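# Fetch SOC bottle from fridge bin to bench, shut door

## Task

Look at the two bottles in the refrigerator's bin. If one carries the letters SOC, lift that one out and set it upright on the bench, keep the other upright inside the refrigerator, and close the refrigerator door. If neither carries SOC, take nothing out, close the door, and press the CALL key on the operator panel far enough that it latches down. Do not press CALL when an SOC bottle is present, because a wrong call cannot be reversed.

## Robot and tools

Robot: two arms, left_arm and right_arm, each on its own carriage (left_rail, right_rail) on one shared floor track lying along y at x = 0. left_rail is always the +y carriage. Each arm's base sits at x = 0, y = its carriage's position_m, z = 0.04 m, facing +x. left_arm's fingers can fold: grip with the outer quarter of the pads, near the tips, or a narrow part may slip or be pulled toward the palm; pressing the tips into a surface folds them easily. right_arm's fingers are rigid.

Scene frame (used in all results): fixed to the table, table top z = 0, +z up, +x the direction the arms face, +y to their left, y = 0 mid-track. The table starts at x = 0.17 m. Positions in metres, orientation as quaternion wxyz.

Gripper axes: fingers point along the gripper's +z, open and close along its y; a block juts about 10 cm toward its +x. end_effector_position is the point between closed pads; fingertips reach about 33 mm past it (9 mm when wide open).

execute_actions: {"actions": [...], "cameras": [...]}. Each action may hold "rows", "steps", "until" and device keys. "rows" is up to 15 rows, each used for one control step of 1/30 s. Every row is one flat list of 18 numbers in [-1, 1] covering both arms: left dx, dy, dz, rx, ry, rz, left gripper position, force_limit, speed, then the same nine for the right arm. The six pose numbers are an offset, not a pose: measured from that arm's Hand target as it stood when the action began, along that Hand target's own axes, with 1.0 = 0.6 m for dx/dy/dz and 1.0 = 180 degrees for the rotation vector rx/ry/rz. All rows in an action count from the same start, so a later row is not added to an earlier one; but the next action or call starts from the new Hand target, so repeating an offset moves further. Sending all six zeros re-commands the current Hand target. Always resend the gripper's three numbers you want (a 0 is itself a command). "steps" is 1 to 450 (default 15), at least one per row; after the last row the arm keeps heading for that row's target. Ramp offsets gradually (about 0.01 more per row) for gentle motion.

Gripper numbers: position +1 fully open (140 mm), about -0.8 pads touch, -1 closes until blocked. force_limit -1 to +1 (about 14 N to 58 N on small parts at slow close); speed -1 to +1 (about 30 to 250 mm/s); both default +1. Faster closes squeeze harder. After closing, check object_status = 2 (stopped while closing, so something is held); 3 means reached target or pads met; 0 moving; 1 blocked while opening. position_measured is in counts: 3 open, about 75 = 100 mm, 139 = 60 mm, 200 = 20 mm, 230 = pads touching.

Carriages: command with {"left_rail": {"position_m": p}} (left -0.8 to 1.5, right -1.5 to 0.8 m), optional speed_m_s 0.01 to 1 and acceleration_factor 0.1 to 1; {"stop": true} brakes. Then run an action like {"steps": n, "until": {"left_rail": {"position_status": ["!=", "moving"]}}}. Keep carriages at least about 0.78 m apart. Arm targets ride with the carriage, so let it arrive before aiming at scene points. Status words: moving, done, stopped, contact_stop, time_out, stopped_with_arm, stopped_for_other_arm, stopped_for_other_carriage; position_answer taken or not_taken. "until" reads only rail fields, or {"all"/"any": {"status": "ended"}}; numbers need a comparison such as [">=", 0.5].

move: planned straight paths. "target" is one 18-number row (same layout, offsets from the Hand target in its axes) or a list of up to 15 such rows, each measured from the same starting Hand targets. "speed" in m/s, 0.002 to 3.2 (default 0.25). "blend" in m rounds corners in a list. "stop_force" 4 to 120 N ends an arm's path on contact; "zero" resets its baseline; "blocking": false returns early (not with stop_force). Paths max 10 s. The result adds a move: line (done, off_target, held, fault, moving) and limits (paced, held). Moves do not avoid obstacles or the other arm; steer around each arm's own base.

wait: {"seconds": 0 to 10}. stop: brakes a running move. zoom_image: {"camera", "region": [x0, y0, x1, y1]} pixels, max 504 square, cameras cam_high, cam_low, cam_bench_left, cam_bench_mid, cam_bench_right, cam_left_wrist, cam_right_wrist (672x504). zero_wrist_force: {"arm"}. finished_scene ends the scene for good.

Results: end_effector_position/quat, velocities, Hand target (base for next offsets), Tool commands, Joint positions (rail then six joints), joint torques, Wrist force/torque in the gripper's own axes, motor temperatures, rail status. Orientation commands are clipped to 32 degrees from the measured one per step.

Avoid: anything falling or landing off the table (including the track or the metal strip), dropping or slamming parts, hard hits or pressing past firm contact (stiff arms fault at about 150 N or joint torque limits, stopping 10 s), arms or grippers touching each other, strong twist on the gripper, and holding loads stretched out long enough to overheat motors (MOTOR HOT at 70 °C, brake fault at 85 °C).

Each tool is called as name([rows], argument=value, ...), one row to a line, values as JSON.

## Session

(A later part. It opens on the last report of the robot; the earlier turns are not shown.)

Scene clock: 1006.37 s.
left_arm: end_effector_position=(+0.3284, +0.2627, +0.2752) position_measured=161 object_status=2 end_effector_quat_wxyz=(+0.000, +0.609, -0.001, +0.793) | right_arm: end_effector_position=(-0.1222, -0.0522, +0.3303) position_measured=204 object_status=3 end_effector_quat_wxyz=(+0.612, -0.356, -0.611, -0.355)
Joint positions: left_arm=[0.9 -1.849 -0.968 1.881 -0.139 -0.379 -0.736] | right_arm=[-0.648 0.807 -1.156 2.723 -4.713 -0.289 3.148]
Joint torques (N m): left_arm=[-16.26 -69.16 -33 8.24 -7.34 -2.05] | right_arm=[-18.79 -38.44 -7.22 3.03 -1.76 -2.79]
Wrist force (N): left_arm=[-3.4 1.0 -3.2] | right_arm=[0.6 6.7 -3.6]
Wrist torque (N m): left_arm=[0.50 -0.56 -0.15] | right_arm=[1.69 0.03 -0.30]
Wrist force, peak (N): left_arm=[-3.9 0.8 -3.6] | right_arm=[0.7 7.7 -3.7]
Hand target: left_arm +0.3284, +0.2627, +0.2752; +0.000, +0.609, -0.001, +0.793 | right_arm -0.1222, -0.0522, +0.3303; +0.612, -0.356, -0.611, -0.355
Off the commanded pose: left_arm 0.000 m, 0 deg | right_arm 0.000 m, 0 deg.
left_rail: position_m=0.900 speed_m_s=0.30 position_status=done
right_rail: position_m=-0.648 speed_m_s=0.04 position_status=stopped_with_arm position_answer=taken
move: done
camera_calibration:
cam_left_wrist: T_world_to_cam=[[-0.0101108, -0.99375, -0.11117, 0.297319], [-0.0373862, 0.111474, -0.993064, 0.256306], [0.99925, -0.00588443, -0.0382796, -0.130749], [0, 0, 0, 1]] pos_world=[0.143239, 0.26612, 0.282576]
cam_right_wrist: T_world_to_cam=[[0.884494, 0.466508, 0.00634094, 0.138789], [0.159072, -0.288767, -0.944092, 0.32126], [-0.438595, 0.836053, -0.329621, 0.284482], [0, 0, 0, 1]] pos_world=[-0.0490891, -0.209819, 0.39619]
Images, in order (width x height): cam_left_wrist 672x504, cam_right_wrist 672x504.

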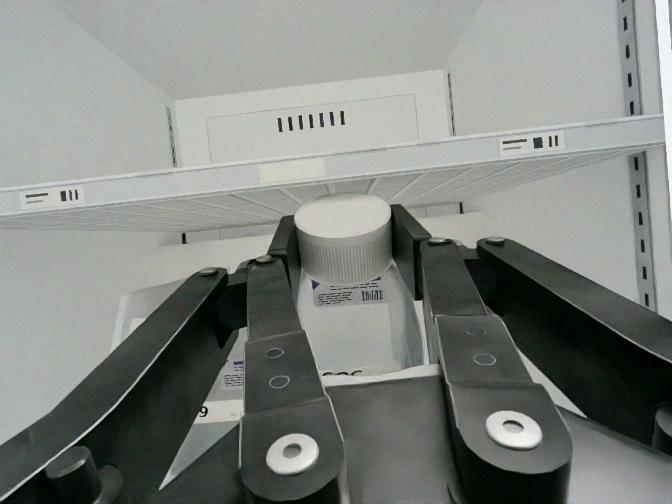

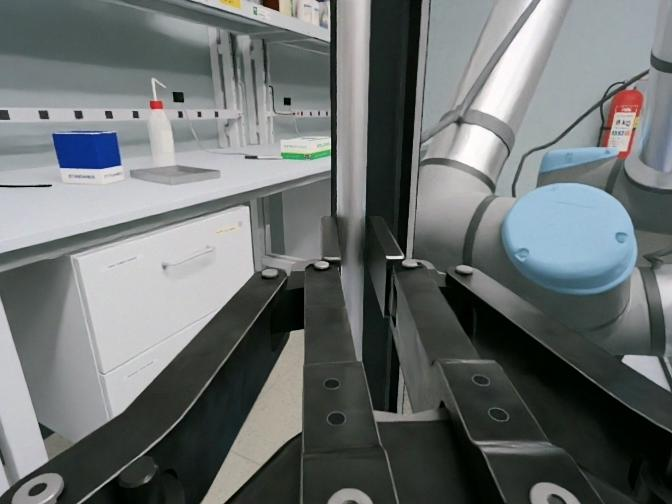

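move(target=[0.0006,0,-0.0583,0,0.0444,0,-1,0.5,-1, 0,0,0,0,0,0,-0.59,1,-1], speed=0.06, stop_force=30, cameras=["cam_left_wrist"])

zoom_image(camera="cam_left_wrist", region=[220, 100, 480, 360])

Scene clock: 1024.63 s.
left_arm: end_effector_position=(+0.2945, +0.2627, +0.2665) position_measured=161 object_status=2 end_effector_quat_wxyz=(+0.000, +0.552, -0.001, +0.834) | right_arm: end_effector_position=(-0.1222, -0.0522, +0.3303) position_measured=204 object_status=3 end_effector_quat_wxyz=(+0.612, -0.356, -0.611, -0.355)
Joint positions: left_arm=[0.9 -1.877 -0.856 1.855 -0.046 -0.499 -0.889] | right_arm=[-0.648 0.807 -1.156 2.723 -4.713 -0.289 3.148]
Joint torques (N m): left_arm=[-15.41 -75.62 -29.09 9.2 -7.61 -1.76] | right_arm=[-19.2 -54.93 -1.86 2.91 -0.92 -2.94]
Wrist force (N): left_arm=[-3.0 0.8 -3.8] | right_arm=[0.9 7.1 -3.6]
Wrist torque (N m): left_arm=[0.49 -0.60 -0.17] | right_arm=[1.78 -0.04 -0.30]
Wrist force, peak (N): left_arm=[-3.4 0.6 -4.2] | right_arm=[1.2 7.7 -3.6]
Hand target: left_arm +0.2945, +0.2627, +0.2665; +0.000, +0.552, -0.001, +0.834 | right_arm -0.1222, -0.0522, +0.3303; +0.612, -0.356, -0.611, -0.355
Off the commanded pose: left_arm 0.000 m, 0 deg | right_arm 0.000 m, 0 deg.
left_rail: position_m=0.900 speed_m_s=0.30 position_status=done
right_rail: position_m=-0.648 speed_m_s=0.04 position_status=stopped_with_arm position_answer=taken
move: done
camera_calibration:
cam_left_wrist: T_world_to_cam=[[0.00523541, -0.99376, -0.111418, 0.291615], [0.101063, 0.111375, -0.988626, 0.20441], [0.994866, -0.0060843, 0.101015, -0.133], [0, 0, 0, 1]] pos_world=[0.110132, 0.26622, 0.248011]
Images, in order (width x height): cam_left_wrist 672x504.

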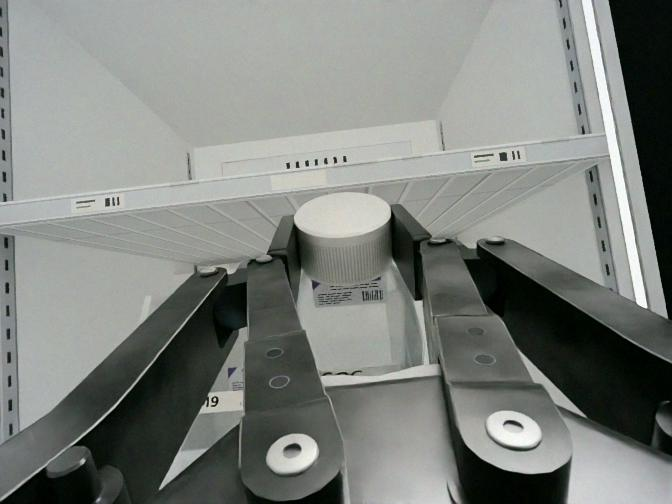

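Scaled by 1.938 from the camera's 672x504 image, which has a finer 960x720 frame.

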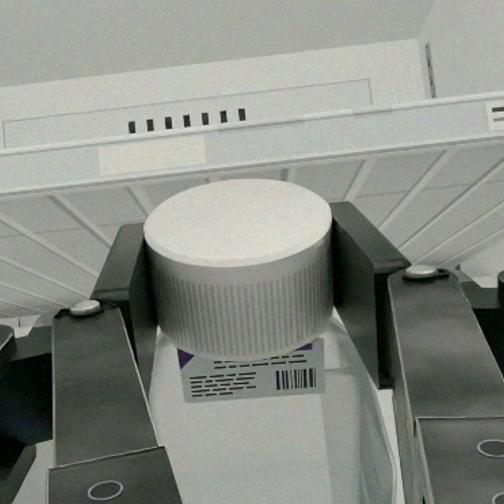

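move([
  [0.0476,0,-0.0033,0,0,0,-1,0.5,-1, 0,0,0,0,0,0,-0.59,1,-1],
  [0.0612,0,-0.012,0,0,0,-1,0.5,-1, 0,0,0,0,0,0,-0.59,1,-1],
  [0.0852,0,-0.0598,0,0,0,-1,0.5,-1, 0,0,0,0,0,0,-0.59,1,-1],
], speed=0.06, blend=[0.003,0.003,0], stop_force=15, cameras=["cam_left_wrist"])

Scene clock: 1031.53 s.
left_arm: end_effector_position=(+0.2415, +0.2627, +0.2996) position_measured=161 object_status=2 end_effector_quat_wxyz=(+0.000, +0.552, -0.001, +0.834) | right_arm: end_effector_position=(-0.1222, -0.0522, +0.3303) position_measured=204 object_status=3 end_effector_quat_wxyz=(+0.612, -0.356, -0.611, -0.355)
Joint positions: left_arm=[0.9 -1.958 -0.921 1.864 -0.099 -0.55 -0.763] | right_arm=[-0.648 0.807 -1.156 2.723 -4.713 -0.289 3.148]
Joint torques (N m): left_arm=[-18.28 -103.16 -16.5 1.35 -6.61 1.78] | right_arm=[-17.39 -55.02 -1.69 2.83 -0.35 -2.93]
Wrist force (N): left_arm=[-2.5 0.1 0.2] | right_arm=[0.9 7.2 -3.9]
Wrist torque (N m): left_arm=[0.33 -0.26 -0.37] | right_arm=[1.80 -0.05 -0.30]
Wrist force, peak (N): left_arm=[-4.1 1.0 -3.8] | right_arm=[0.8 7.6 -3.9]
Hand target: left_arm +0.2415, +0.2627, +0.2996; +0.000, +0.552, -0.001, +0.834 | right_arm -0.1222, -0.0522, +0.3303; +0.612, -0.356, -0.611, -0.355
Off the commanded pose: left_arm 0.000 m, 0 deg | right_arm 0.000 m, 0 deg.
left_rail: position_m=0.900 speed_m_s=0.30 position_status=done
right_rail: position_m=-0.648 speed_m_s=0.04 position_status=stopped_with_arm position_answer=taken
move: done
camera_calibration:
cam_left_wrist: T_world_to_cam=[[0.00523541, -0.99376, -0.111418, 0.295481], [0.101063, 0.111375, -0.988626, 0.242501], [0.994866, -0.0060843, 0.101015, -0.0836164], [0, 0, 0, 1]] pos_world=[0.0571324, 0.26612, 0.281111]
Images, in order (width x height): cam_left_wrist 672x504.

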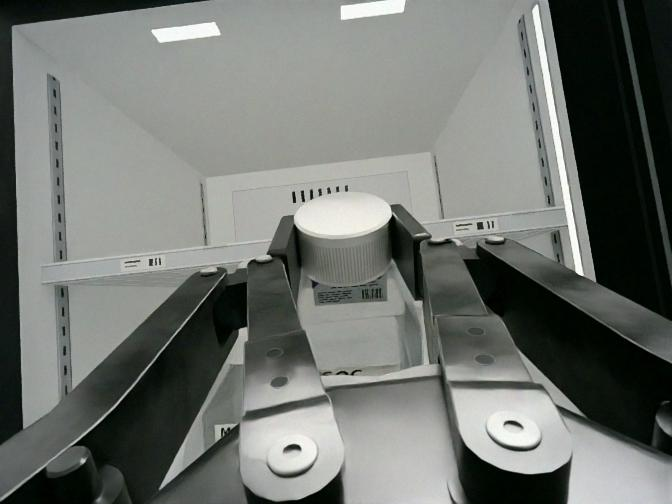

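move([
  [0.0558,-0.0622,-0.085,0,0,0,-1,0.5,-1, 0,0,0,0,0,0,-0.59,1,-1],
  [0.0931,-0.1122,-0.0726,0,-0.2111,0,-1,0.5,-1, 0,0,0,0,0,0,-0.59,1,-1],
], speed=[0.1,0.2], blend=[0.01,0], cameras=["cam_left_wrist", "cam_bench_mid"])

Scene clock: 1044.53 s.
left_arm: end_effector_position=(+0.1796, +0.3300, +0.3341) position_measured=161 object_status=2 end_effector_quat_wxyz=(-0.001, +0.793, +0.000, +0.609) | right_arm: end_effector_position=(-0.1222, -0.0522, +0.3303) position_measured=204 object_status=3 end_effector_quat_wxyz=(+0.612, -0.356, -0.611, -0.355)
Joint positions: left_arm=[0.9 -2.127 -1.531 2.091 -1.03 -0.609 0.396] | right_arm=[-0.648 0.807 -1.156 2.723 -4.713 -0.289 3.148]
Joint torques (N m): left_arm=[6.78 -67.78 -35.03 -3 -2.48 1.83] | right_arm=[-18.2 -54.11 -2.11 2.37 0.74 -2.85]
Wrist force (N): left_arm=[-3.2 1.2 0.1] | right_arm=[0.7 6.6 -3.6]
Wrist torque (N m): left_arm=[0.41 -0.36 -0.34] | right_arm=[1.67 0.01 -0.29]
Wrist force, peak (N): left_arm=[-3.1 0.2 -3.6] | right_arm=[1.0 7.6 -4.0]
Hand target: left_arm +0.1796, +0.3300, +0.3341; -0.001, +0.793, +0.000, +0.609 | right_arm -0.1222, -0.0522, +0.3303; +0.612, -0.356, -0.611, -0.355
Off the commanded pose: left_arm 0.000 m, 0 deg | right_arm 0.000 m, 0 deg.
left_rail: position_m=0.900 speed_m_s=0.30 position_status=done
right_rail: position_m=-0.648 speed_m_s=0.04 position_status=stopped_with_arm position_answer=taken
move: done
camera_calibration:
cam_left_wrist: T_world_to_cam=[[-0.0636519, -0.993775, -0.0914272, 0.372194], [-0.529005, 0.111282, -0.84129, 0.339329], [0.846228, -0.00518419, -0.532796, 0.213013], [0, 0, 0, 1]] pos_world=[0.02294, 0.33322, 0.432996]
Images, in order (width x height): cam_bench_mid 672x504, cam_left_wrist 672x504.

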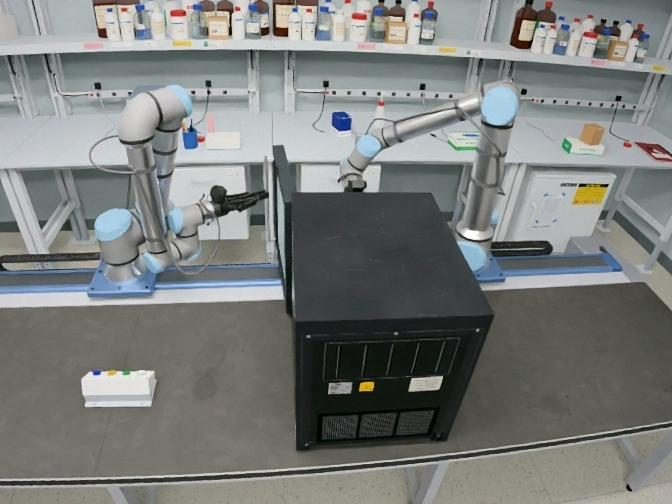

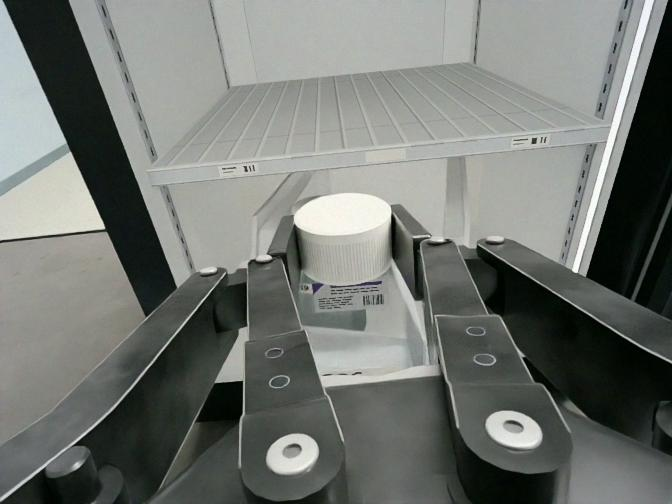

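execute_actions([
  {"left_rail": {"position_m": 1.4, "speed_m_s": 0.3, "acceleration_factor": 0.4}, "steps": 150, "until": {"left_rail": {"position_status": ["!=", "moving"]}}},
], cameras=["cam_left_wrist", "cam_right_wrist"])

Scene clock: 1049.97 s.
left_arm: end_effector_position=(+0.1796, +0.8300, +0.3341) position_measured=161 object_status=2 end_effector_quat_wxyz=(-0.001, +0.793, +0.000, +0.609) | right_arm: end_effector_position=(-0.1222, -0.0522, +0.3303) position_measured=204 object_status=3 end_effector_quat_wxyz=(+0.612, -0.356, -0.611, -0.355)
Joint positions: left_arm=[1.4 -2.127 -1.531 2.091 -1.03 -0.609 0.396] | right_arm=[-0.648 0.807 -1.156 2.723 -4.713 -0.289 3.148]
Joint torques (N m): left_arm=[4.98 -62.01 -43.13 -1.47 1.92 1.79] | right_arm=[-18.39 -54.5 -1.53 2.44 1.3 -2.91]
Wrist force (N): left_arm=[-3.4 0.8 0.0] | right_arm=[0.4 7.2 -3.8]
Wrist torque (N m): left_arm=[0.31 -0.31 -0.33] | right_arm=[1.81 0.08 -0.30]
Wrist force, peak (N): left_arm=[-3.6 1.6 0.2] | right_arm=[1.2 7.6 -4.1]
Hand target: left_arm +0.1796, +0.8300, +0.3341; -0.001, +0.793, +0.000, +0.609 | right_arm -0.1222, -0.0522, +0.3303; +0.612, -0.356, -0.611, -0.355
Tool commands: left_gripper/position=-1.0 left_gripper/force_limit=+0.5 left_gripper/speed=-1.0 right_gripper/position=-0.59 right_gripper/force_limit=+1.0 right_gripper/speed=-1.0
Off the commanded pose: left_arm 0.000 m, 0 deg | right_arm 0.000 m, 0 deg.
left_rail: position_m=1.400 speed_m_s=0.30 position_status=done
right_rail: position_m=-0.648 speed_m_s=0.04 position_status=stopped_with_arm position_answer=taken
camera_calibration:
cam_left_wrist: T_world_to_cam=[[-0.0636613, -0.993775, -0.0914246, 0.869179], [-0.529076, 0.111285, -0.841245, 0.283657], [0.846183, -0.00518416, -0.532867, 0.215638], [0, 0, 0, 1]] pos_world=[0.02294, 0.83332, 0.432996]
cam_right_wrist: T_world_to_cam=[[0.884494, 0.466508, 0.00634094, 0.138789], [0.159072, -0.288767, -0.944092, 0.32126], [-0.438595, 0.836053, -0.329621, 0.284482], [0, 0, 0, 1]] pos_world=[-0.0490891, -0.209819, 0.39619]
Images, in order (width x height): cam_left_wrist 672x504, cam_right_wrist 672x504.

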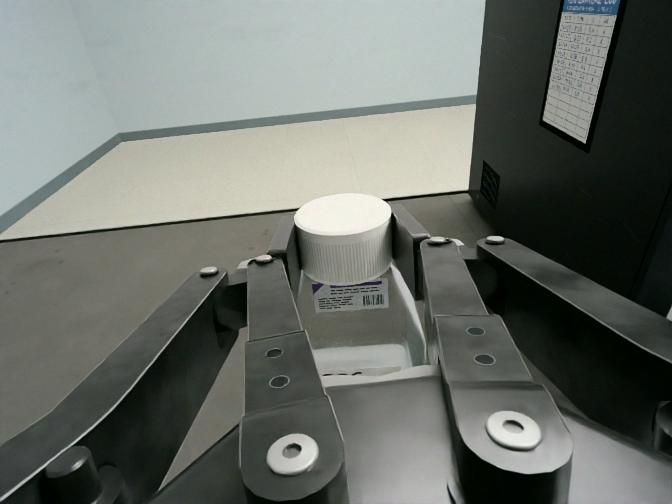

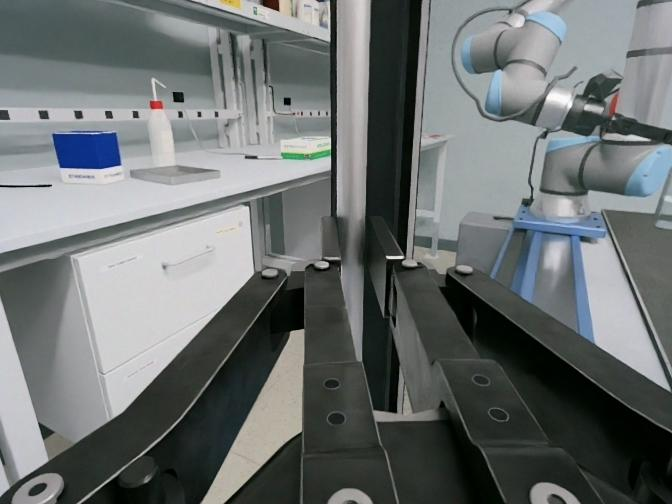

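move(target=[-0.1079,-0.0667,0.461,0,0,0,-1,0.5,-1, 0,0,0,0,0,0,-0.59,1,-1], speed=0.22)

move(target=[-0.1449,0,0.0388,0,0,0,-1,0.5,-1, 0,0,0,0,0,0,-0.59,1,-1], speed=0.03, stop_force=6, cameras=["cam_left_wrist", "cam_bench_left", "cam_high"])

Scene clock: 1056.77 s.
left_arm: end_effector_position=(+0.4300, +0.8702, +0.2000) position_measured=161 object_status=2 end_effector_quat_wxyz=(-0.001, +0.793, +0.000, +0.609) | right_arm: end_effector_position=(-0.1222, -0.0522, +0.3303) position_measured=204 object_status=3 end_effector_quat_wxyz=(+0.612, -0.356, -0.611, -0.355)
Joint positions: left_arm=[1.4 -1.711 -1.412 2.415 -2.092 -0.297 1.072] | right_arm=[-0.648 0.807 -1.156 2.723 -4.713 -0.289 3.148]
Joint torques (N m): left_arm=[9.23 -33.17 -24.63 -8.07 -0.06 2.04] | right_arm=[-17.01 -54.8 -0.87 2.17 1.41 -3]
Wrist force (N): left_arm=[-3.3 0.8 0.4] | right_arm=[0.7 6.9 -3.3]
Wrist torque (N m): left_arm=[0.31 -0.35 -0.31] | right_arm=[1.74 -0.01 -0.30]
Wrist force, peak (N): left_arm=[-4.3 0.1 2.9] | right_arm=[0.7 7.7 -4.0]
Hand target: left_arm +0.4300, +0.8702, +0.2000; -0.001, +0.793, +0.000, +0.609 | right_arm -0.1222, -0.0522, +0.3303; +0.612, -0.356, -0.611, -0.355
Off the commanded pose: left_arm 0.000 m, 0 deg | right_arm 0.000 m, 0 deg.
left_rail: position_m=1.400 speed_m_s=0.30 position_status=done
right_rail: position_m=-0.648 speed_m_s=0.04 position_status=stopped_with_arm position_answer=taken
move: done

Scene clock: 1059.07 s.
left_arm: end_effector_position=(+0.4299, +0.8702, +0.1701) position_measured=161 object_status=2 end_effector_quat_wxyz=(-0.001, +0.793, +0.000, +0.609) | right_arm: end_effector_position=(-0.1222, -0.0522, +0.3303) position_measured=204 object_status=3 end_effector_quat_wxyz=(+0.612, -0.356, -0.611, -0.355)
Joint positions: left_arm=[1.4 -1.711 -1.348 2.429 -2.169 -0.297 1.071] | right_arm=[-0.648 0.807 -1.156 2.723 -4.713 -0.289 3.148]
Joint torques (N m): left_arm=[6.09 -73.46 -35.51 -0.02 6.16 -1.39] | right_arm=[-17.8 -55.31 -1.4 2.23 1.68 -3.01]
Wrist force (N): left_arm=[-5.7 2.5 -0.3] | right_arm=[0.9 6.7 -3.7]
Wrist torque (N m): left_arm=[0.69 0.21 -0.09] | right_arm=[1.71 -0.04 -0.30]
Wrist force, peak (N): left_arm=[31.2 -2.8 -14.2] | right_arm=[0.7 7.8 -3.7]
Hand target: left_arm +0.4299, +0.8702, +0.1701; -0.001, +0.793, +0.000, +0.609 (not the last commanded pose) | right_arm -0.1222, -0.0522, +0.3303; +0.612, -0.356, -0.611, -0.355
Off the commanded pose: left_arm 0.060 m, 0 deg | right_arm 0.000 m, 0 deg.
left_rail: position_m=1.400 speed_m_s=0.30 position_status=done
right_rail: position_m=-0.648 speed_m_s=0.04 position_status=stopped_with_arm position_answer=taken
move: contact (left_arm)
camera_calibration:
cam_left_wrist: T_world_to_cam=[[-0.0633656, -0.993798, -0.0913749, 0.909996], [-0.52892, 0.111084, -0.84137, 0.273813], [0.846303, -0.00498391, -0.532679, -0.0836021], [0, 0, 0, 1]] pos_world=[0.27324, 0.87352, 0.268996]
Images, in order (width x height): cam_high 672x504, cam_bench_left 672x504, cam_left_wrist 672x504.

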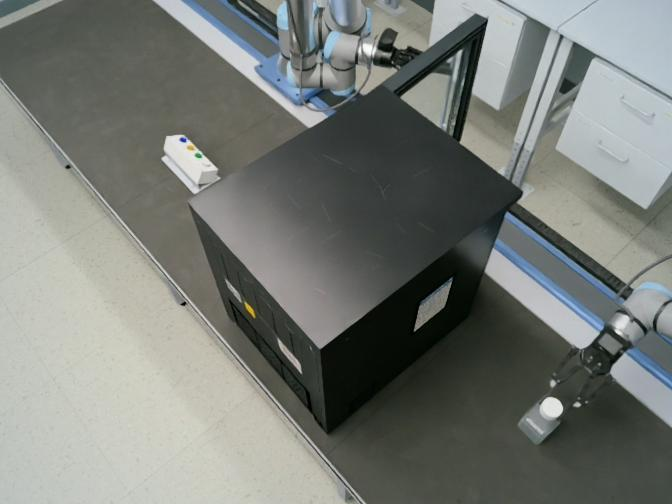

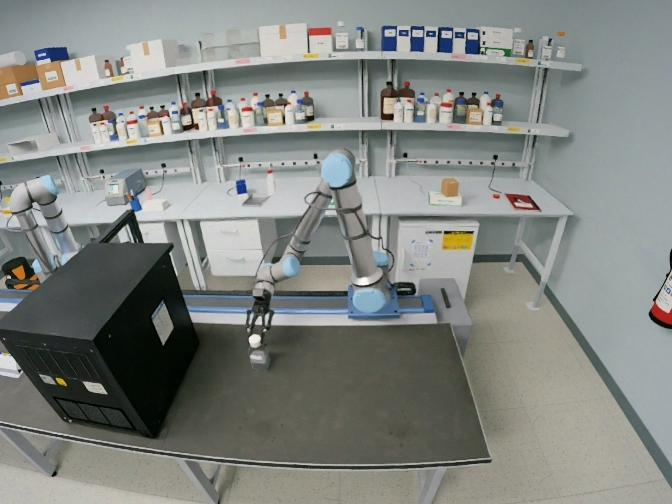

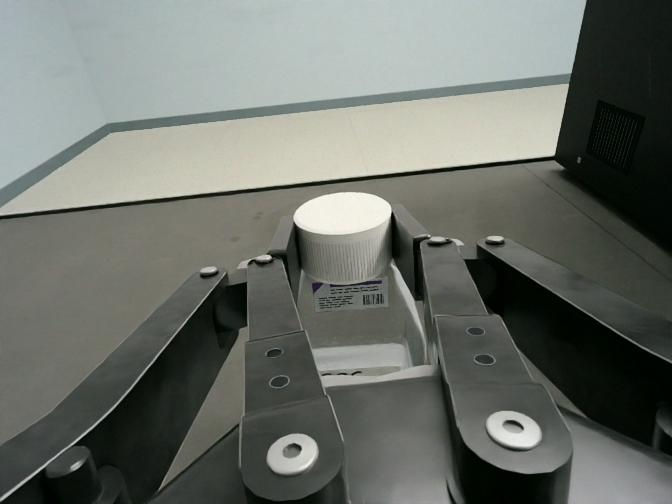

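zoom_image(camera="cam_high", region=[490, 320, 640, 470])

zoom_image(camera="cam_bench_left", region=[210, 280, 310, 380])

Scaled by 3.360 from the camera's 672x504 image, which has a finer 960x720 frame.

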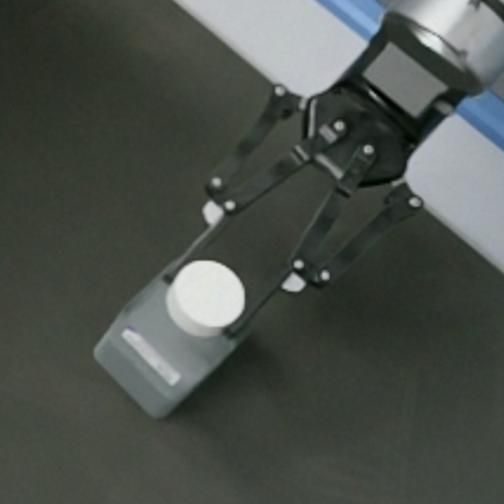

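Scaled by 5.040 from the camera's 672x504 image, which has a finer 960x720 frame.

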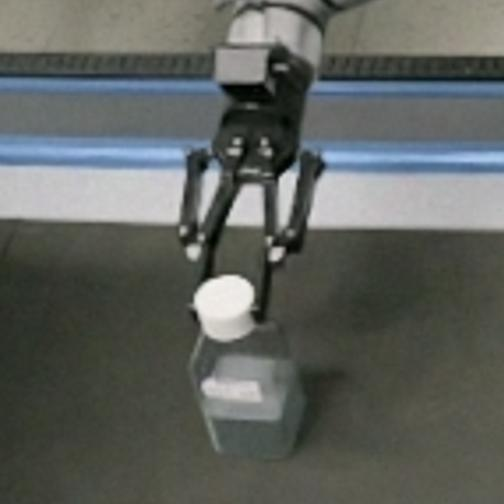

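move(target=[-0.0097,0,0.0026,0,0,0,-1,0.5,-1, 0,0,0,0,0,0,-0.59,1,-1], speed=0.01, stop_force=5, cameras=["cam_left_wrist"])

zoom_image(camera="cam_left_wrist", region=[220, 150, 480, 410])

Scene clock: 1099.93 s.
left_arm: end_effector_position=(+0.4299, +0.8702, +0.1696) position_measured=161 object_status=2 end_effector_quat_wxyz=(-0.001, +0.793, +0.000, +0.609) | right_arm: end_effector_position=(-0.1222, -0.0522, +0.3303) position_measured=204 object_status=3 end_effector_quat_wxyz=(+0.612, -0.356, -0.611, -0.355)
Joint positions: left_arm=[1.4 -1.711 -1.347 2.429 -2.17 -0.297 1.071] | right_arm=[-0.648 0.807 -1.156 2.723 -4.713 -0.289 3.148]
Joint torques (N m): left_arm=[8.39 -69.06 -30.93 0.23 -0.88 0.76] | right_arm=[-16.82 -54.53 -1.46 2.29 1.64 -3.13]
Wrist force (N): left_arm=[-1.5 2.8 -1.1] | right_arm=[0.9 6.9 -3.9]
Wrist torque (N m): left_arm=[0.65 -0.05 -0.16] | right_arm=[1.73 -0.04 -0.29]
Wrist force, peak (N): left_arm=[8.9 0.9 -6.2] | right_arm=[0.9 7.7 -3.9]
Hand target: left_arm +0.4299, +0.8701, +0.1696; -0.001, +0.793, +0.000, +0.609 (not the last commanded pose) | right_arm -0.1222, -0.0522, +0.3303; +0.612, -0.356, -0.611, -0.355
Off the commanded pose: left_arm 0.005 m, 0 deg | right_arm 0.000 m, 0 deg.
left_rail: position_m=1.400 speed_m_s=0.30 position_status=done
right_rail: position_m=-0.648 speed_m_s=0.04 position_status=stopped_with_arm position_answer=taken
move: contact (left_arm)
camera_calibration:
cam_left_wrist: T_world_to_cam=[[-0.0632816, -0.993799, -0.091428, 0.909843], [-0.52893, 0.111085, -0.841364, 0.273404], [0.846303, -0.00488391, -0.532679, -0.0839566], [0, 0, 0, 1]] pos_world=[0.273241, 0.87342, 0.268496]
Images, in order (width x height): cam_left_wrist 672x504.

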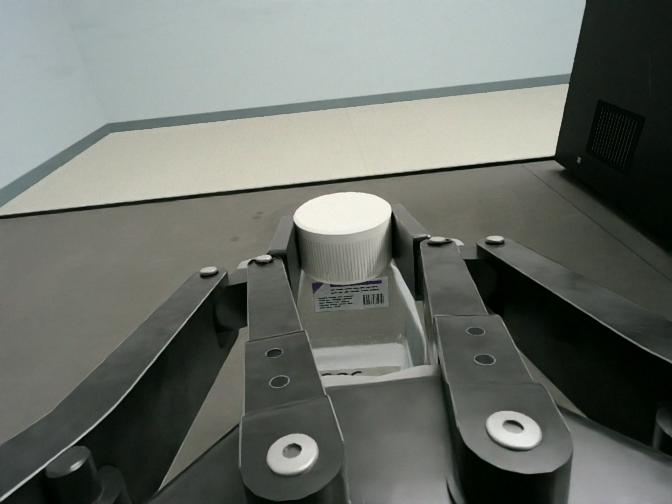

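Scaled by 1.938 from the camera's 672x504 image, which has a finer 960x720 frame.

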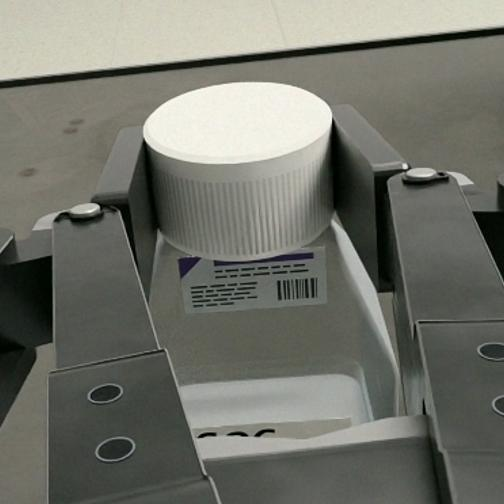

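execute_actions([
  {"rows": [[0,0,0,0,0,0,-0.05,0.5,-1, 0,0,0,0,0,0,-0.59,1,-1]], "steps": 30},
], cameras=["cam_left_wrist", "cam_bench_left"])

zoom_image(camera="cam_left_wrist", region=[220, 150, 480, 410])

zoom_image(camera="cam_bench_left", region=[210, 280, 310, 380])

Scene clock: 1107.20 s.
left_arm: end_effector_position=(+0.4299, +0.8702, +0.1696) position_measured=135 object_status=3 end_effector_quat_wxyz=(-0.001, +0.793, +0.000, +0.609) | right_arm: end_effector_position=(-0.1222, -0.0522, +0.3303) position_measured=204 object_status=3 end_effector_quat_wxyz=(+0.612, -0.356, -0.611, -0.355)
Joint positions: left_arm=[1.4 -1.711 -1.347 2.429 -2.17 -0.297 1.071] | right_arm=[-0.648 0.807 -1.156 2.723 -4.713 -0.289 3.148]
Joint torques (N m): left_arm=[4.19 -65 -32.51 -0.11 2.3 0.2] | right_arm=[-16.48 -53.56 -1.98 1.93 1.74 -2.79]
Wrist force (N): left_arm=[-1.1 2.6 -0.9] | right_arm=[0.8 7.3 -3.8]
Wrist torque (N m): left_arm=[0.70 0.00 -0.09] | right_arm=[1.82 -0.03 -0.30]
Wrist force, peak (N): left_arm=[-3.6 2.7 -0.2] | right_arm=[1.0 7.8 -3.5]
Hand target: left_arm +0.4299, +0.8702, +0.1696; -0.001, +0.793, +0.000, +0.609 | right_arm -0.1222, -0.0522, +0.3303; +0.612, -0.356, -0.611, -0.355
Off the commanded pose: left_arm 0.000 m, 0 deg | right_arm 0.000 m, 0 deg.
left_rail: position_m=1.400 speed_m_s=0.30 position_status=done
right_rail: position_m=-0.648 speed_m_s=0.04 position_status=stopped_with_arm position_answer=taken
camera_calibration:
cam_left_wrist: T_world_to_cam=[[-0.0633129, -0.99381, -0.0912914, 0.909824], [-0.528926, 0.110986, -0.841379, 0.273494], [0.846303, -0.00498378, -0.532679, -0.0838693], [0, 0, 0, 1]] pos_world=[0.273241, 0.87342, 0.268496]
Images, in order (width x height): cam_bench_left 672x504, cam_left_wrist 672x504.

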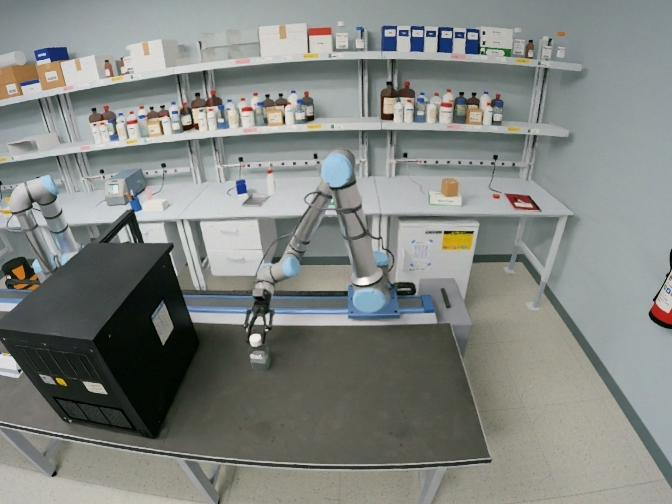

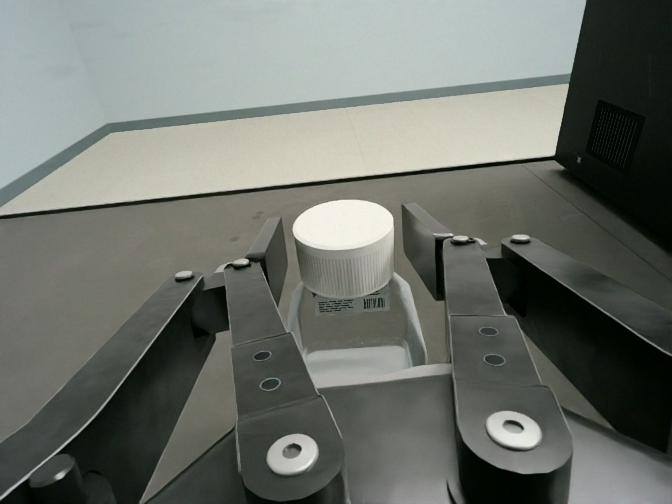

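Scaled by 1.938 from the camera's 672x504 image, which has a finer 960x720 frame.

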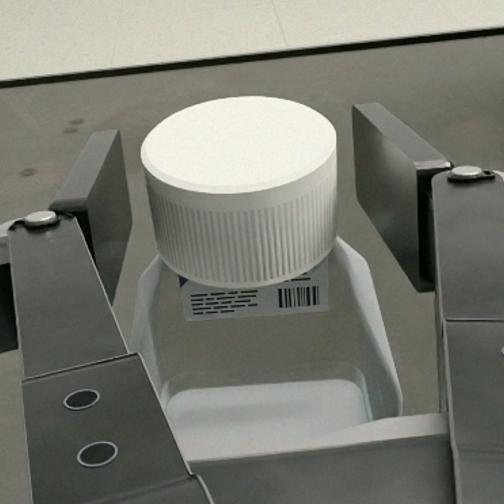

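Scaled by 5.040 from the camera's 672x504 image, which has a finer 960x720 frame.

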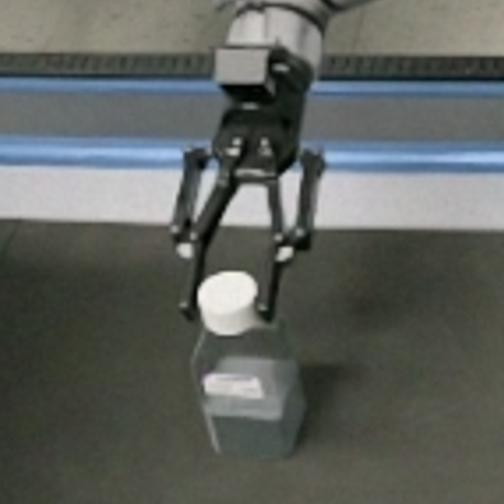

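move(target=[0,0,-0.2333,0,0,0,-0.05,0.5,-1, 0,0,0,0,0,0,-0.59,1,-1], speed=0.1, cameras=["cam_left_wrist", "cam_bench_left", "cam_high"])

zoom_image(camera="cam_left_wrist", region=[250, 130, 470, 400])

zoom_image(camera="cam_high", region=[490, 320, 640, 470])

Scene clock: 1112.30 s.
left_arm: end_effector_position=(+0.2947, +0.8701, +0.2058) position_measured=135 object_status=3 end_effector_quat_wxyz=(-0.001, +0.793, +0.000, +0.609) | right_arm: end_effector_position=(-0.1222, -0.0522, +0.3303) position_measured=204 object_status=3 end_effector_quat_wxyz=(+0.612, -0.356, -0.611, -0.355)
Joint positions: left_arm=[1.4 -1.969 -1.463 2.334 -1.475 -0.473 0.552] | right_arm=[-0.648 0.807 -1.156 2.723 -4.713 -0.289 3.148]
Joint torques (N m): left_arm=[-19.61 -60.02 -40.68 2.72 -2.22 -1.61] | right_arm=[-17.71 -55.35 -1.94 1.97 1.93 -3.03]
Wrist force (N): left_arm=[-1.1 2.7 -0.6] | right_arm=[0.6 7.0 -3.7]
Wrist torque (N m): left_arm=[0.72 0.02 -0.09] | right_arm=[1.75 0.02 -0.29]
Wrist force, peak (N): left_arm=[-0.9 3.1 -1.6] | right_arm=[0.9 7.5 -4.3]
Hand target: left_arm +0.2947, +0.8701, +0.2059; -0.001, +0.793, +0.000, +0.609 | right_arm -0.1222, -0.0522, +0.3303; +0.612, -0.356, -0.611, -0.355
Off the commanded pose: left_arm 0.000 m, 0 deg | right_arm 0.000 m, 0 deg.
left_rail: position_m=1.400 speed_m_s=0.30 position_status=done
right_rail: position_m=-0.648 speed_m_s=0.04 position_status=stopped_with_arm position_answer=taken
move: done
camera_calibration:
cam_left_wrist: T_world_to_cam=[[-0.0633206, -0.99381, -0.0912861, 0.904478], [-0.528997, 0.110986, -0.841335, 0.232533], [0.846258, -0.00498375, -0.53275, 0.0499146], [0, 0, 0, 1]] pos_world=[0.138041, 0.87332, 0.304796]
Images, in order (width x height): cam_high 672x504, cam_bench_left 672x504, cam_left_wrist 672x504.

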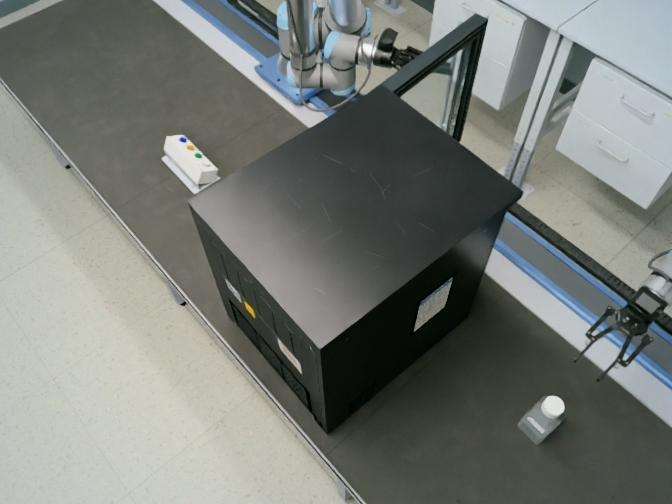

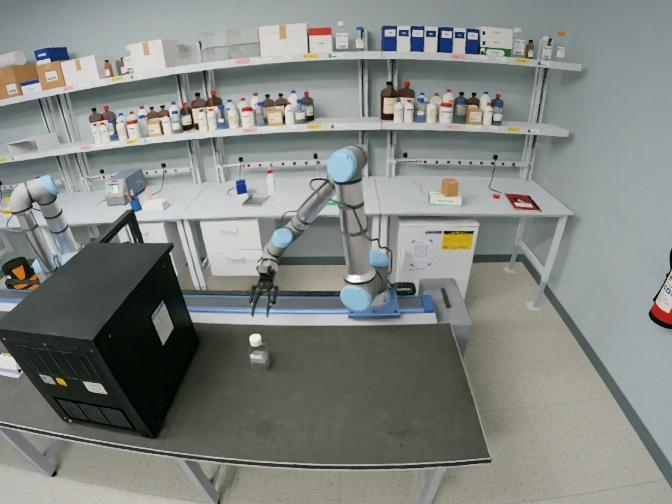

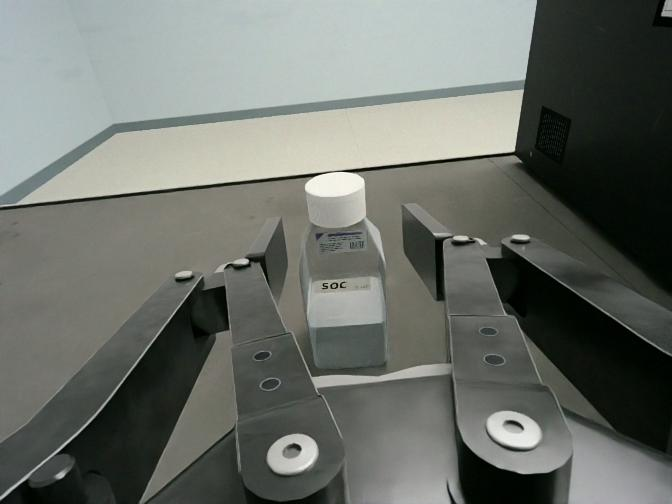

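Scaled by 1.867 from the camera's 672x504 image, which has a finer 960x720 frame.

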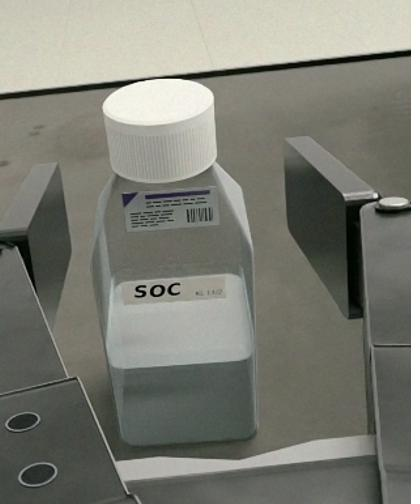

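Scaled by 3.360 from the camera's 672x504 image, which has a finer 960x720 frame.

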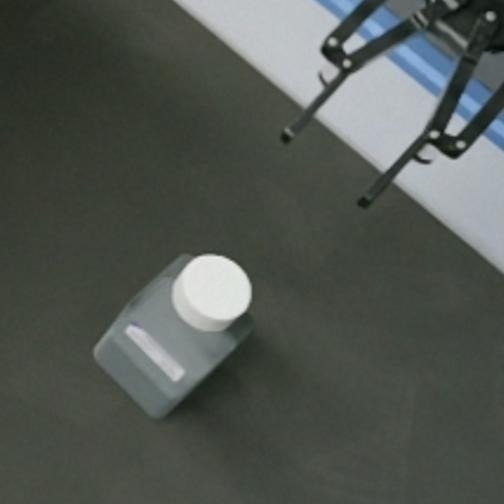

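move(target=[0.1566,0.0668,-0.2405,0,0,0,-0.05,0.5,-1, 0,0,0,0,0,0,-0.59,1,-1], speed=0.25)

execute_actions([
  {"left_rail": {"position_m": 0.9, "speed_m_s": 0.4, "acceleration_factor": 0.7}, "steps": 150, "until": {"left_rail": {"position_status": ["!=", "moving"]}}},
], cameras=["cam_left_wrist", "cam_right_wrist"])

zoom_image(camera="cam_left_wrist", region=[200, 120, 500, 400])

Scene clock: 1119.93 s.
left_arm: end_effector_position=(+0.1797, +0.8298, +0.3339) position_measured=135 object_status=3 end_effector_quat_wxyz=(-0.001, +0.793, +0.000, +0.609) | right_arm: end_effector_position=(-0.1222, -0.0522, +0.3303) position_measured=204 object_status=3 end_effector_quat_wxyz=(+0.612, -0.356, -0.611, -0.355)
Joint positions: left_arm=[1.4 -2.127 -1.53 2.091 -1.03 -0.609 0.396] | right_arm=[-0.648 0.807 -1.156 2.723 -4.713 -0.289 3.148]
Joint torques (N m): left_arm=[-16.65 -32.67 -49.13 2.96 -2.82 -1.7] | right_arm=[-16.64 -54.73 -2.01 1.78 1.65 -2.98]
Wrist force (N): left_arm=[-1.2 2.9 -1.2] | right_arm=[0.8 7.2 -3.9]
Wrist torque (N m): left_arm=[0.80 0.04 -0.09] | right_arm=[1.81 -0.03 -0.30]
Wrist force, peak (N): left_arm=[0.4 3.5 -3.4] | right_arm=[0.6 7.5 -4.2]
Hand target: left_arm +0.1797, +0.8298, +0.3339; -0.001, +0.793, +0.000, +0.609 | right_arm -0.1222, -0.0522, +0.3303; +0.612, -0.356, -0.611, -0.355
Off the commanded pose: left_arm 0.000 m, 0 deg | right_arm 0.000 m, 0 deg.
left_rail: position_m=1.400 speed_m_s=0.30 position_status=done
right_rail: position_m=-0.648 speed_m_s=0.04 position_status=stopped_with_arm position_answer=taken
move: done

Scene clock: 1122.23 s.
left_arm: end_effector_position=(+0.1797, +0.3298, +0.3339) position_measured=135 object_status=3 end_effector_quat_wxyz=(-0.001, +0.793, +0.000, +0.609) | right_arm: end_effector_position=(-0.1222, -0.0522, +0.3303) position_measured=204 object_status=3 end_effector_quat_wxyz=(+0.612, -0.356, -0.611, -0.355)
Joint positions: left_arm=[0.9 -2.127 -1.53 2.091 -1.03 -0.609 0.396] | right_arm=[-0.648 0.807 -1.156 2.723 -4.713 -0.289 3.148]
Joint torques (N m): left_arm=[-6.61 -44.57 -39.25 2.16 0.4 -1.45] | right_arm=[-16.54 -55.27 -1.86 1.87 1.73 -2.99]
Wrist force (N): left_arm=[-1.6 3.0 -1.1] | right_arm=[0.9 6.7 -3.6]
Wrist torque (N m): left_arm=[0.81 0.13 -0.10] | right_arm=[1.70 -0.05 -0.30]
Wrist force, peak (N): left_arm=[-1.4 3.9 -1.0] | right_arm=[1.3 7.6 -3.6]
Hand target: left_arm +0.1797, +0.3298, +0.3339; -0.001, +0.793, +0.000, +0.609 | right_arm -0.1222, -0.0522, +0.3303; +0.612, -0.356, -0.611, -0.355
Tool commands: left_gripper/position=-0.05 left_gripper/force_limit=+0.5 left_gripper/speed=-1.0 right_gripper/position=-0.59 right_gripper/force_limit=+1.0 right_gripper/speed=-1.0
Off the commanded pose: left_arm 0.000 m, 0 deg | right_arm 0.000 m, 0 deg.
left_rail: position_m=0.900 speed_m_s=0.40 position_status=done
right_rail: position_m=-0.648 speed_m_s=0.04 position_status=stopped_with_arm position_answer=taken
camera_calibration:
cam_left_wrist: T_world_to_cam=[[-0.0633129, -0.99381, -0.0912914, 0.371921], [-0.528926, 0.110986, -0.841379, 0.339319], [0.846303, -0.00498378, -0.532679, 0.212786], [0, 0, 0, 1]] pos_world=[0.0229406, 0.33302, 0.432796]
cam_right_wrist: T_world_to_cam=[[0.884494, 0.466508, 0.00634094, 0.138789], [0.159072, -0.288767, -0.944092, 0.32126], [-0.438595, 0.836053, -0.329621, 0.284482], [0, 0, 0, 1]] pos_world=[-0.0490891, -0.209819, 0.39619]
Images, in order (width x height): cam_left_wrist 672x504, cam_right_wrist 672x504.

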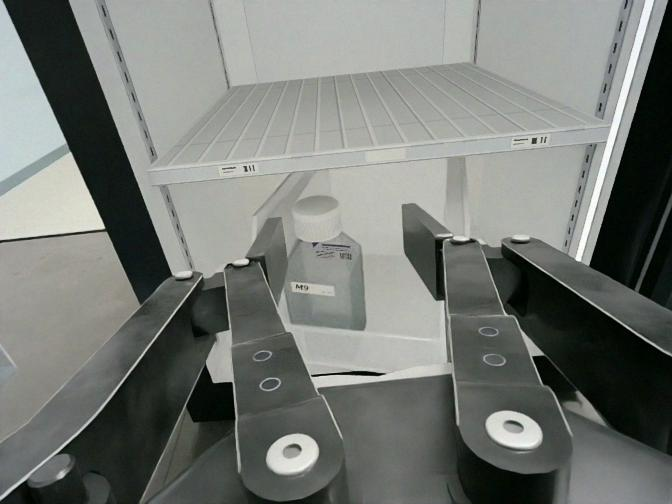

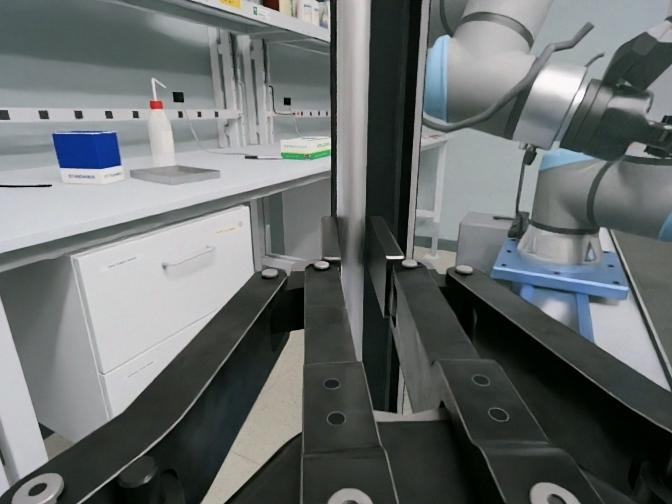

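Scaled by 1.680 from the camera's 672x504 image, which has a finer 960x720 frame.

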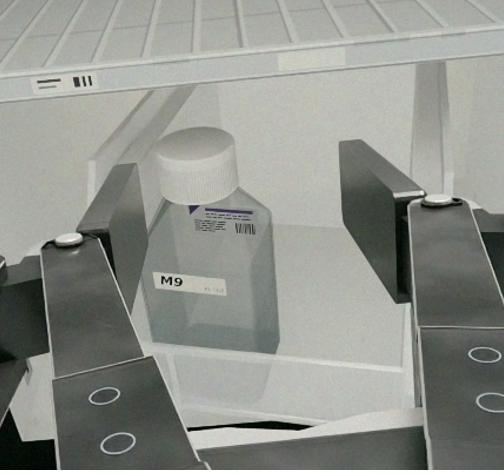

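move(target=[-0.2736,0.133,0.1083,0,0,0,-1,-1,-1, 0,0,0,0,0,0,-0.59,1,-1], speed=0.2, cameras=["cam_left_wrist"])

zoom_image(camera="cam_left_wrist", region=[200, 100, 500, 400])

Scene clock: 1139.07 s.
left_arm: end_effector_position=(+0.1999, +0.2502, +0.1584) position_measured=230 object_status=0 end_effector_quat_wxyz=(-0.001, +0.793, +0.000, +0.609) | right_arm: end_effector_position=(-0.1222, -0.0522, +0.3303) position_measured=204 object_status=3 end_effector_quat_wxyz=(+0.612, -0.356, -0.611, -0.355)
Joint positions: left_arm=[0.9 -2.033 -1.207 2.097 -1.431 -0.527 0.48] | right_arm=[-0.648 0.807 -1.156 2.723 -4.713 -0.289 3.148]
Joint torques (N m): left_arm=[7.9 -50.18 -40.2 -4.87 5.54 1.3] | right_arm=[-16.8 -55.23 -1.71 1.29 1.82 -2.84]
Wrist force (N): left_arm=[-1.2 3.0 -0.9] | right_arm=[0.7 6.8 -3.8]
Wrist torque (N m): left_arm=[0.82 0.04 -0.33] | right_arm=[1.71 0.02 -0.29]
Wrist force, peak (N): left_arm=[-3.2 3.5 -0.8] | right_arm=[0.6 7.7 -3.9]
Hand target: left_arm +0.1999, +0.2502, +0.1584; -0.001, +0.793, +0.000, +0.609 | right_arm -0.1222, -0.0522, +0.3303; +0.612, -0.356, -0.611, -0.355
Off the commanded pose: left_arm 0.000 m, 0 deg | right_arm 0.000 m, 0 deg.
left_rail: position_m=0.900 speed_m_s=0.40 position_status=done
right_rail: position_m=-0.648 speed_m_s=0.04 position_status=stopped_with_arm position_answer=taken
move: done
camera_calibration:
cam_left_wrist: T_world_to_cam=[[-0.0633081, -0.993811, -0.0912839, 0.278076], [-0.528927, 0.110977, -0.84138, 0.211231], [0.846303, -0.00498377, -0.532679, 0.101724], [0, 0, 0, 1]] pos_world=[0.0432406, 0.25342, 0.257296]
Images, in order (width x height): cam_left_wrist 672x504.

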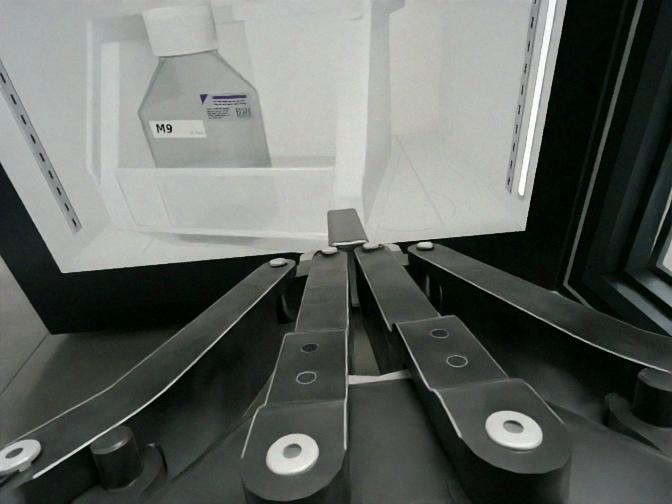

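Scaled by 1.680 from the camera's 672x504 image, which has a finer 960x720 frame.

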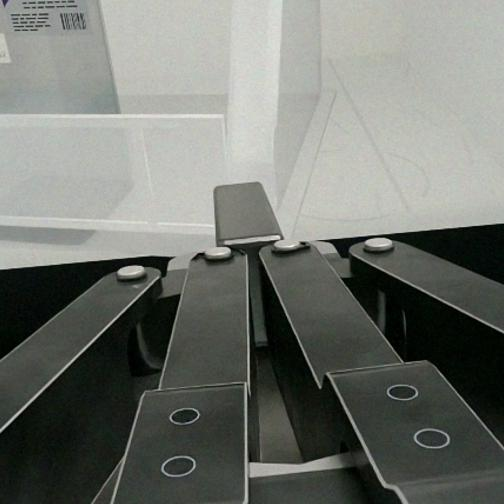

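move([
  [0,-0.0417,0,0,0,0,-1,-1,-1, 0,0,0,0,0,0,-0.59,1,-1],
  [0.041,-0.0417,0.1529,0,0,0,-1,-1,-1, 0,0,0,0,0,0,-0.59,1,-1],
], speed=[0.1,0.04], stop_force=20, cameras=["cam_left_wrist"])

Scene clock: 1150.23 s.
left_arm: end_effector_position=(+0.2949, +0.2753, +0.1585) position_measured=230 object_status=3 end_effector_quat_wxyz=(-0.001, +0.793, +0.000, +0.609) | right_arm: end_effector_position=(-0.1222, -0.0522, +0.3303) position_measured=204 object_status=3 end_effector_quat_wxyz=(+0.612, -0.356, -0.611, -0.355)
Joint positions: left_arm=[0.9 -1.907 -1.254 2.199 -1.626 -0.424 0.638] | right_arm=[-0.648 0.807 -1.156 2.723 -4.713 -0.289 3.148]
Joint torques (N m): left_arm=[14.8 -81.14 -19.62 -4.75 4.66 1.16] | right_arm=[-16.75 -55.48 -1.57 1.56 1.96 -2.89]
Wrist force (N): left_arm=[-1.2 5.3 -7.3] | right_arm=[0.6 7.2 -3.8]
Wrist torque (N m): left_arm=[0.65 0.03 -0.28] | right_arm=[1.80 0.02 -0.30]
Wrist force, peak (N): left_arm=[-4.8 5.7 -15.8] | right_arm=[1.0 7.5 -4.1]
Hand target: left_arm +0.2949, +0.2753, +0.1585; -0.001, +0.793, +0.000, +0.609 | right_arm -0.1222, -0.0522, +0.3303; +0.612, -0.356, -0.611, -0.355
Off the commanded pose: left_arm 0.000 m, 0 deg | right_arm 0.000 m, 0 deg.
left_rail: position_m=0.900 speed_m_s=0.40 position_status=done
right_rail: position_m=-0.648 speed_m_s=0.04 position_status=stopped_with_arm position_answer=taken
move: done
camera_calibration:
cam_left_wrist: T_world_to_cam=[[-0.0633081, -0.993811, -0.0912839, 0.309044], [-0.528927, 0.110977, -0.84138, 0.258778], [0.846303, -0.00498377, -0.532679, 0.021504], [0, 0, 0, 1]] pos_world=[0.138241, 0.27852, 0.257396]
Images, in order (width x height): cam_left_wrist 672x504.

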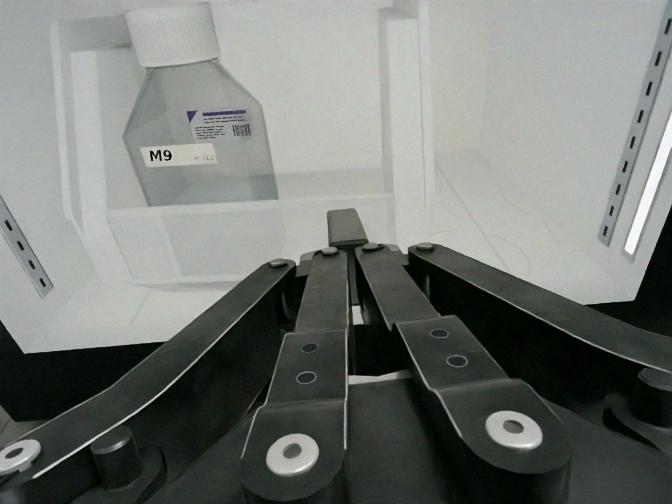

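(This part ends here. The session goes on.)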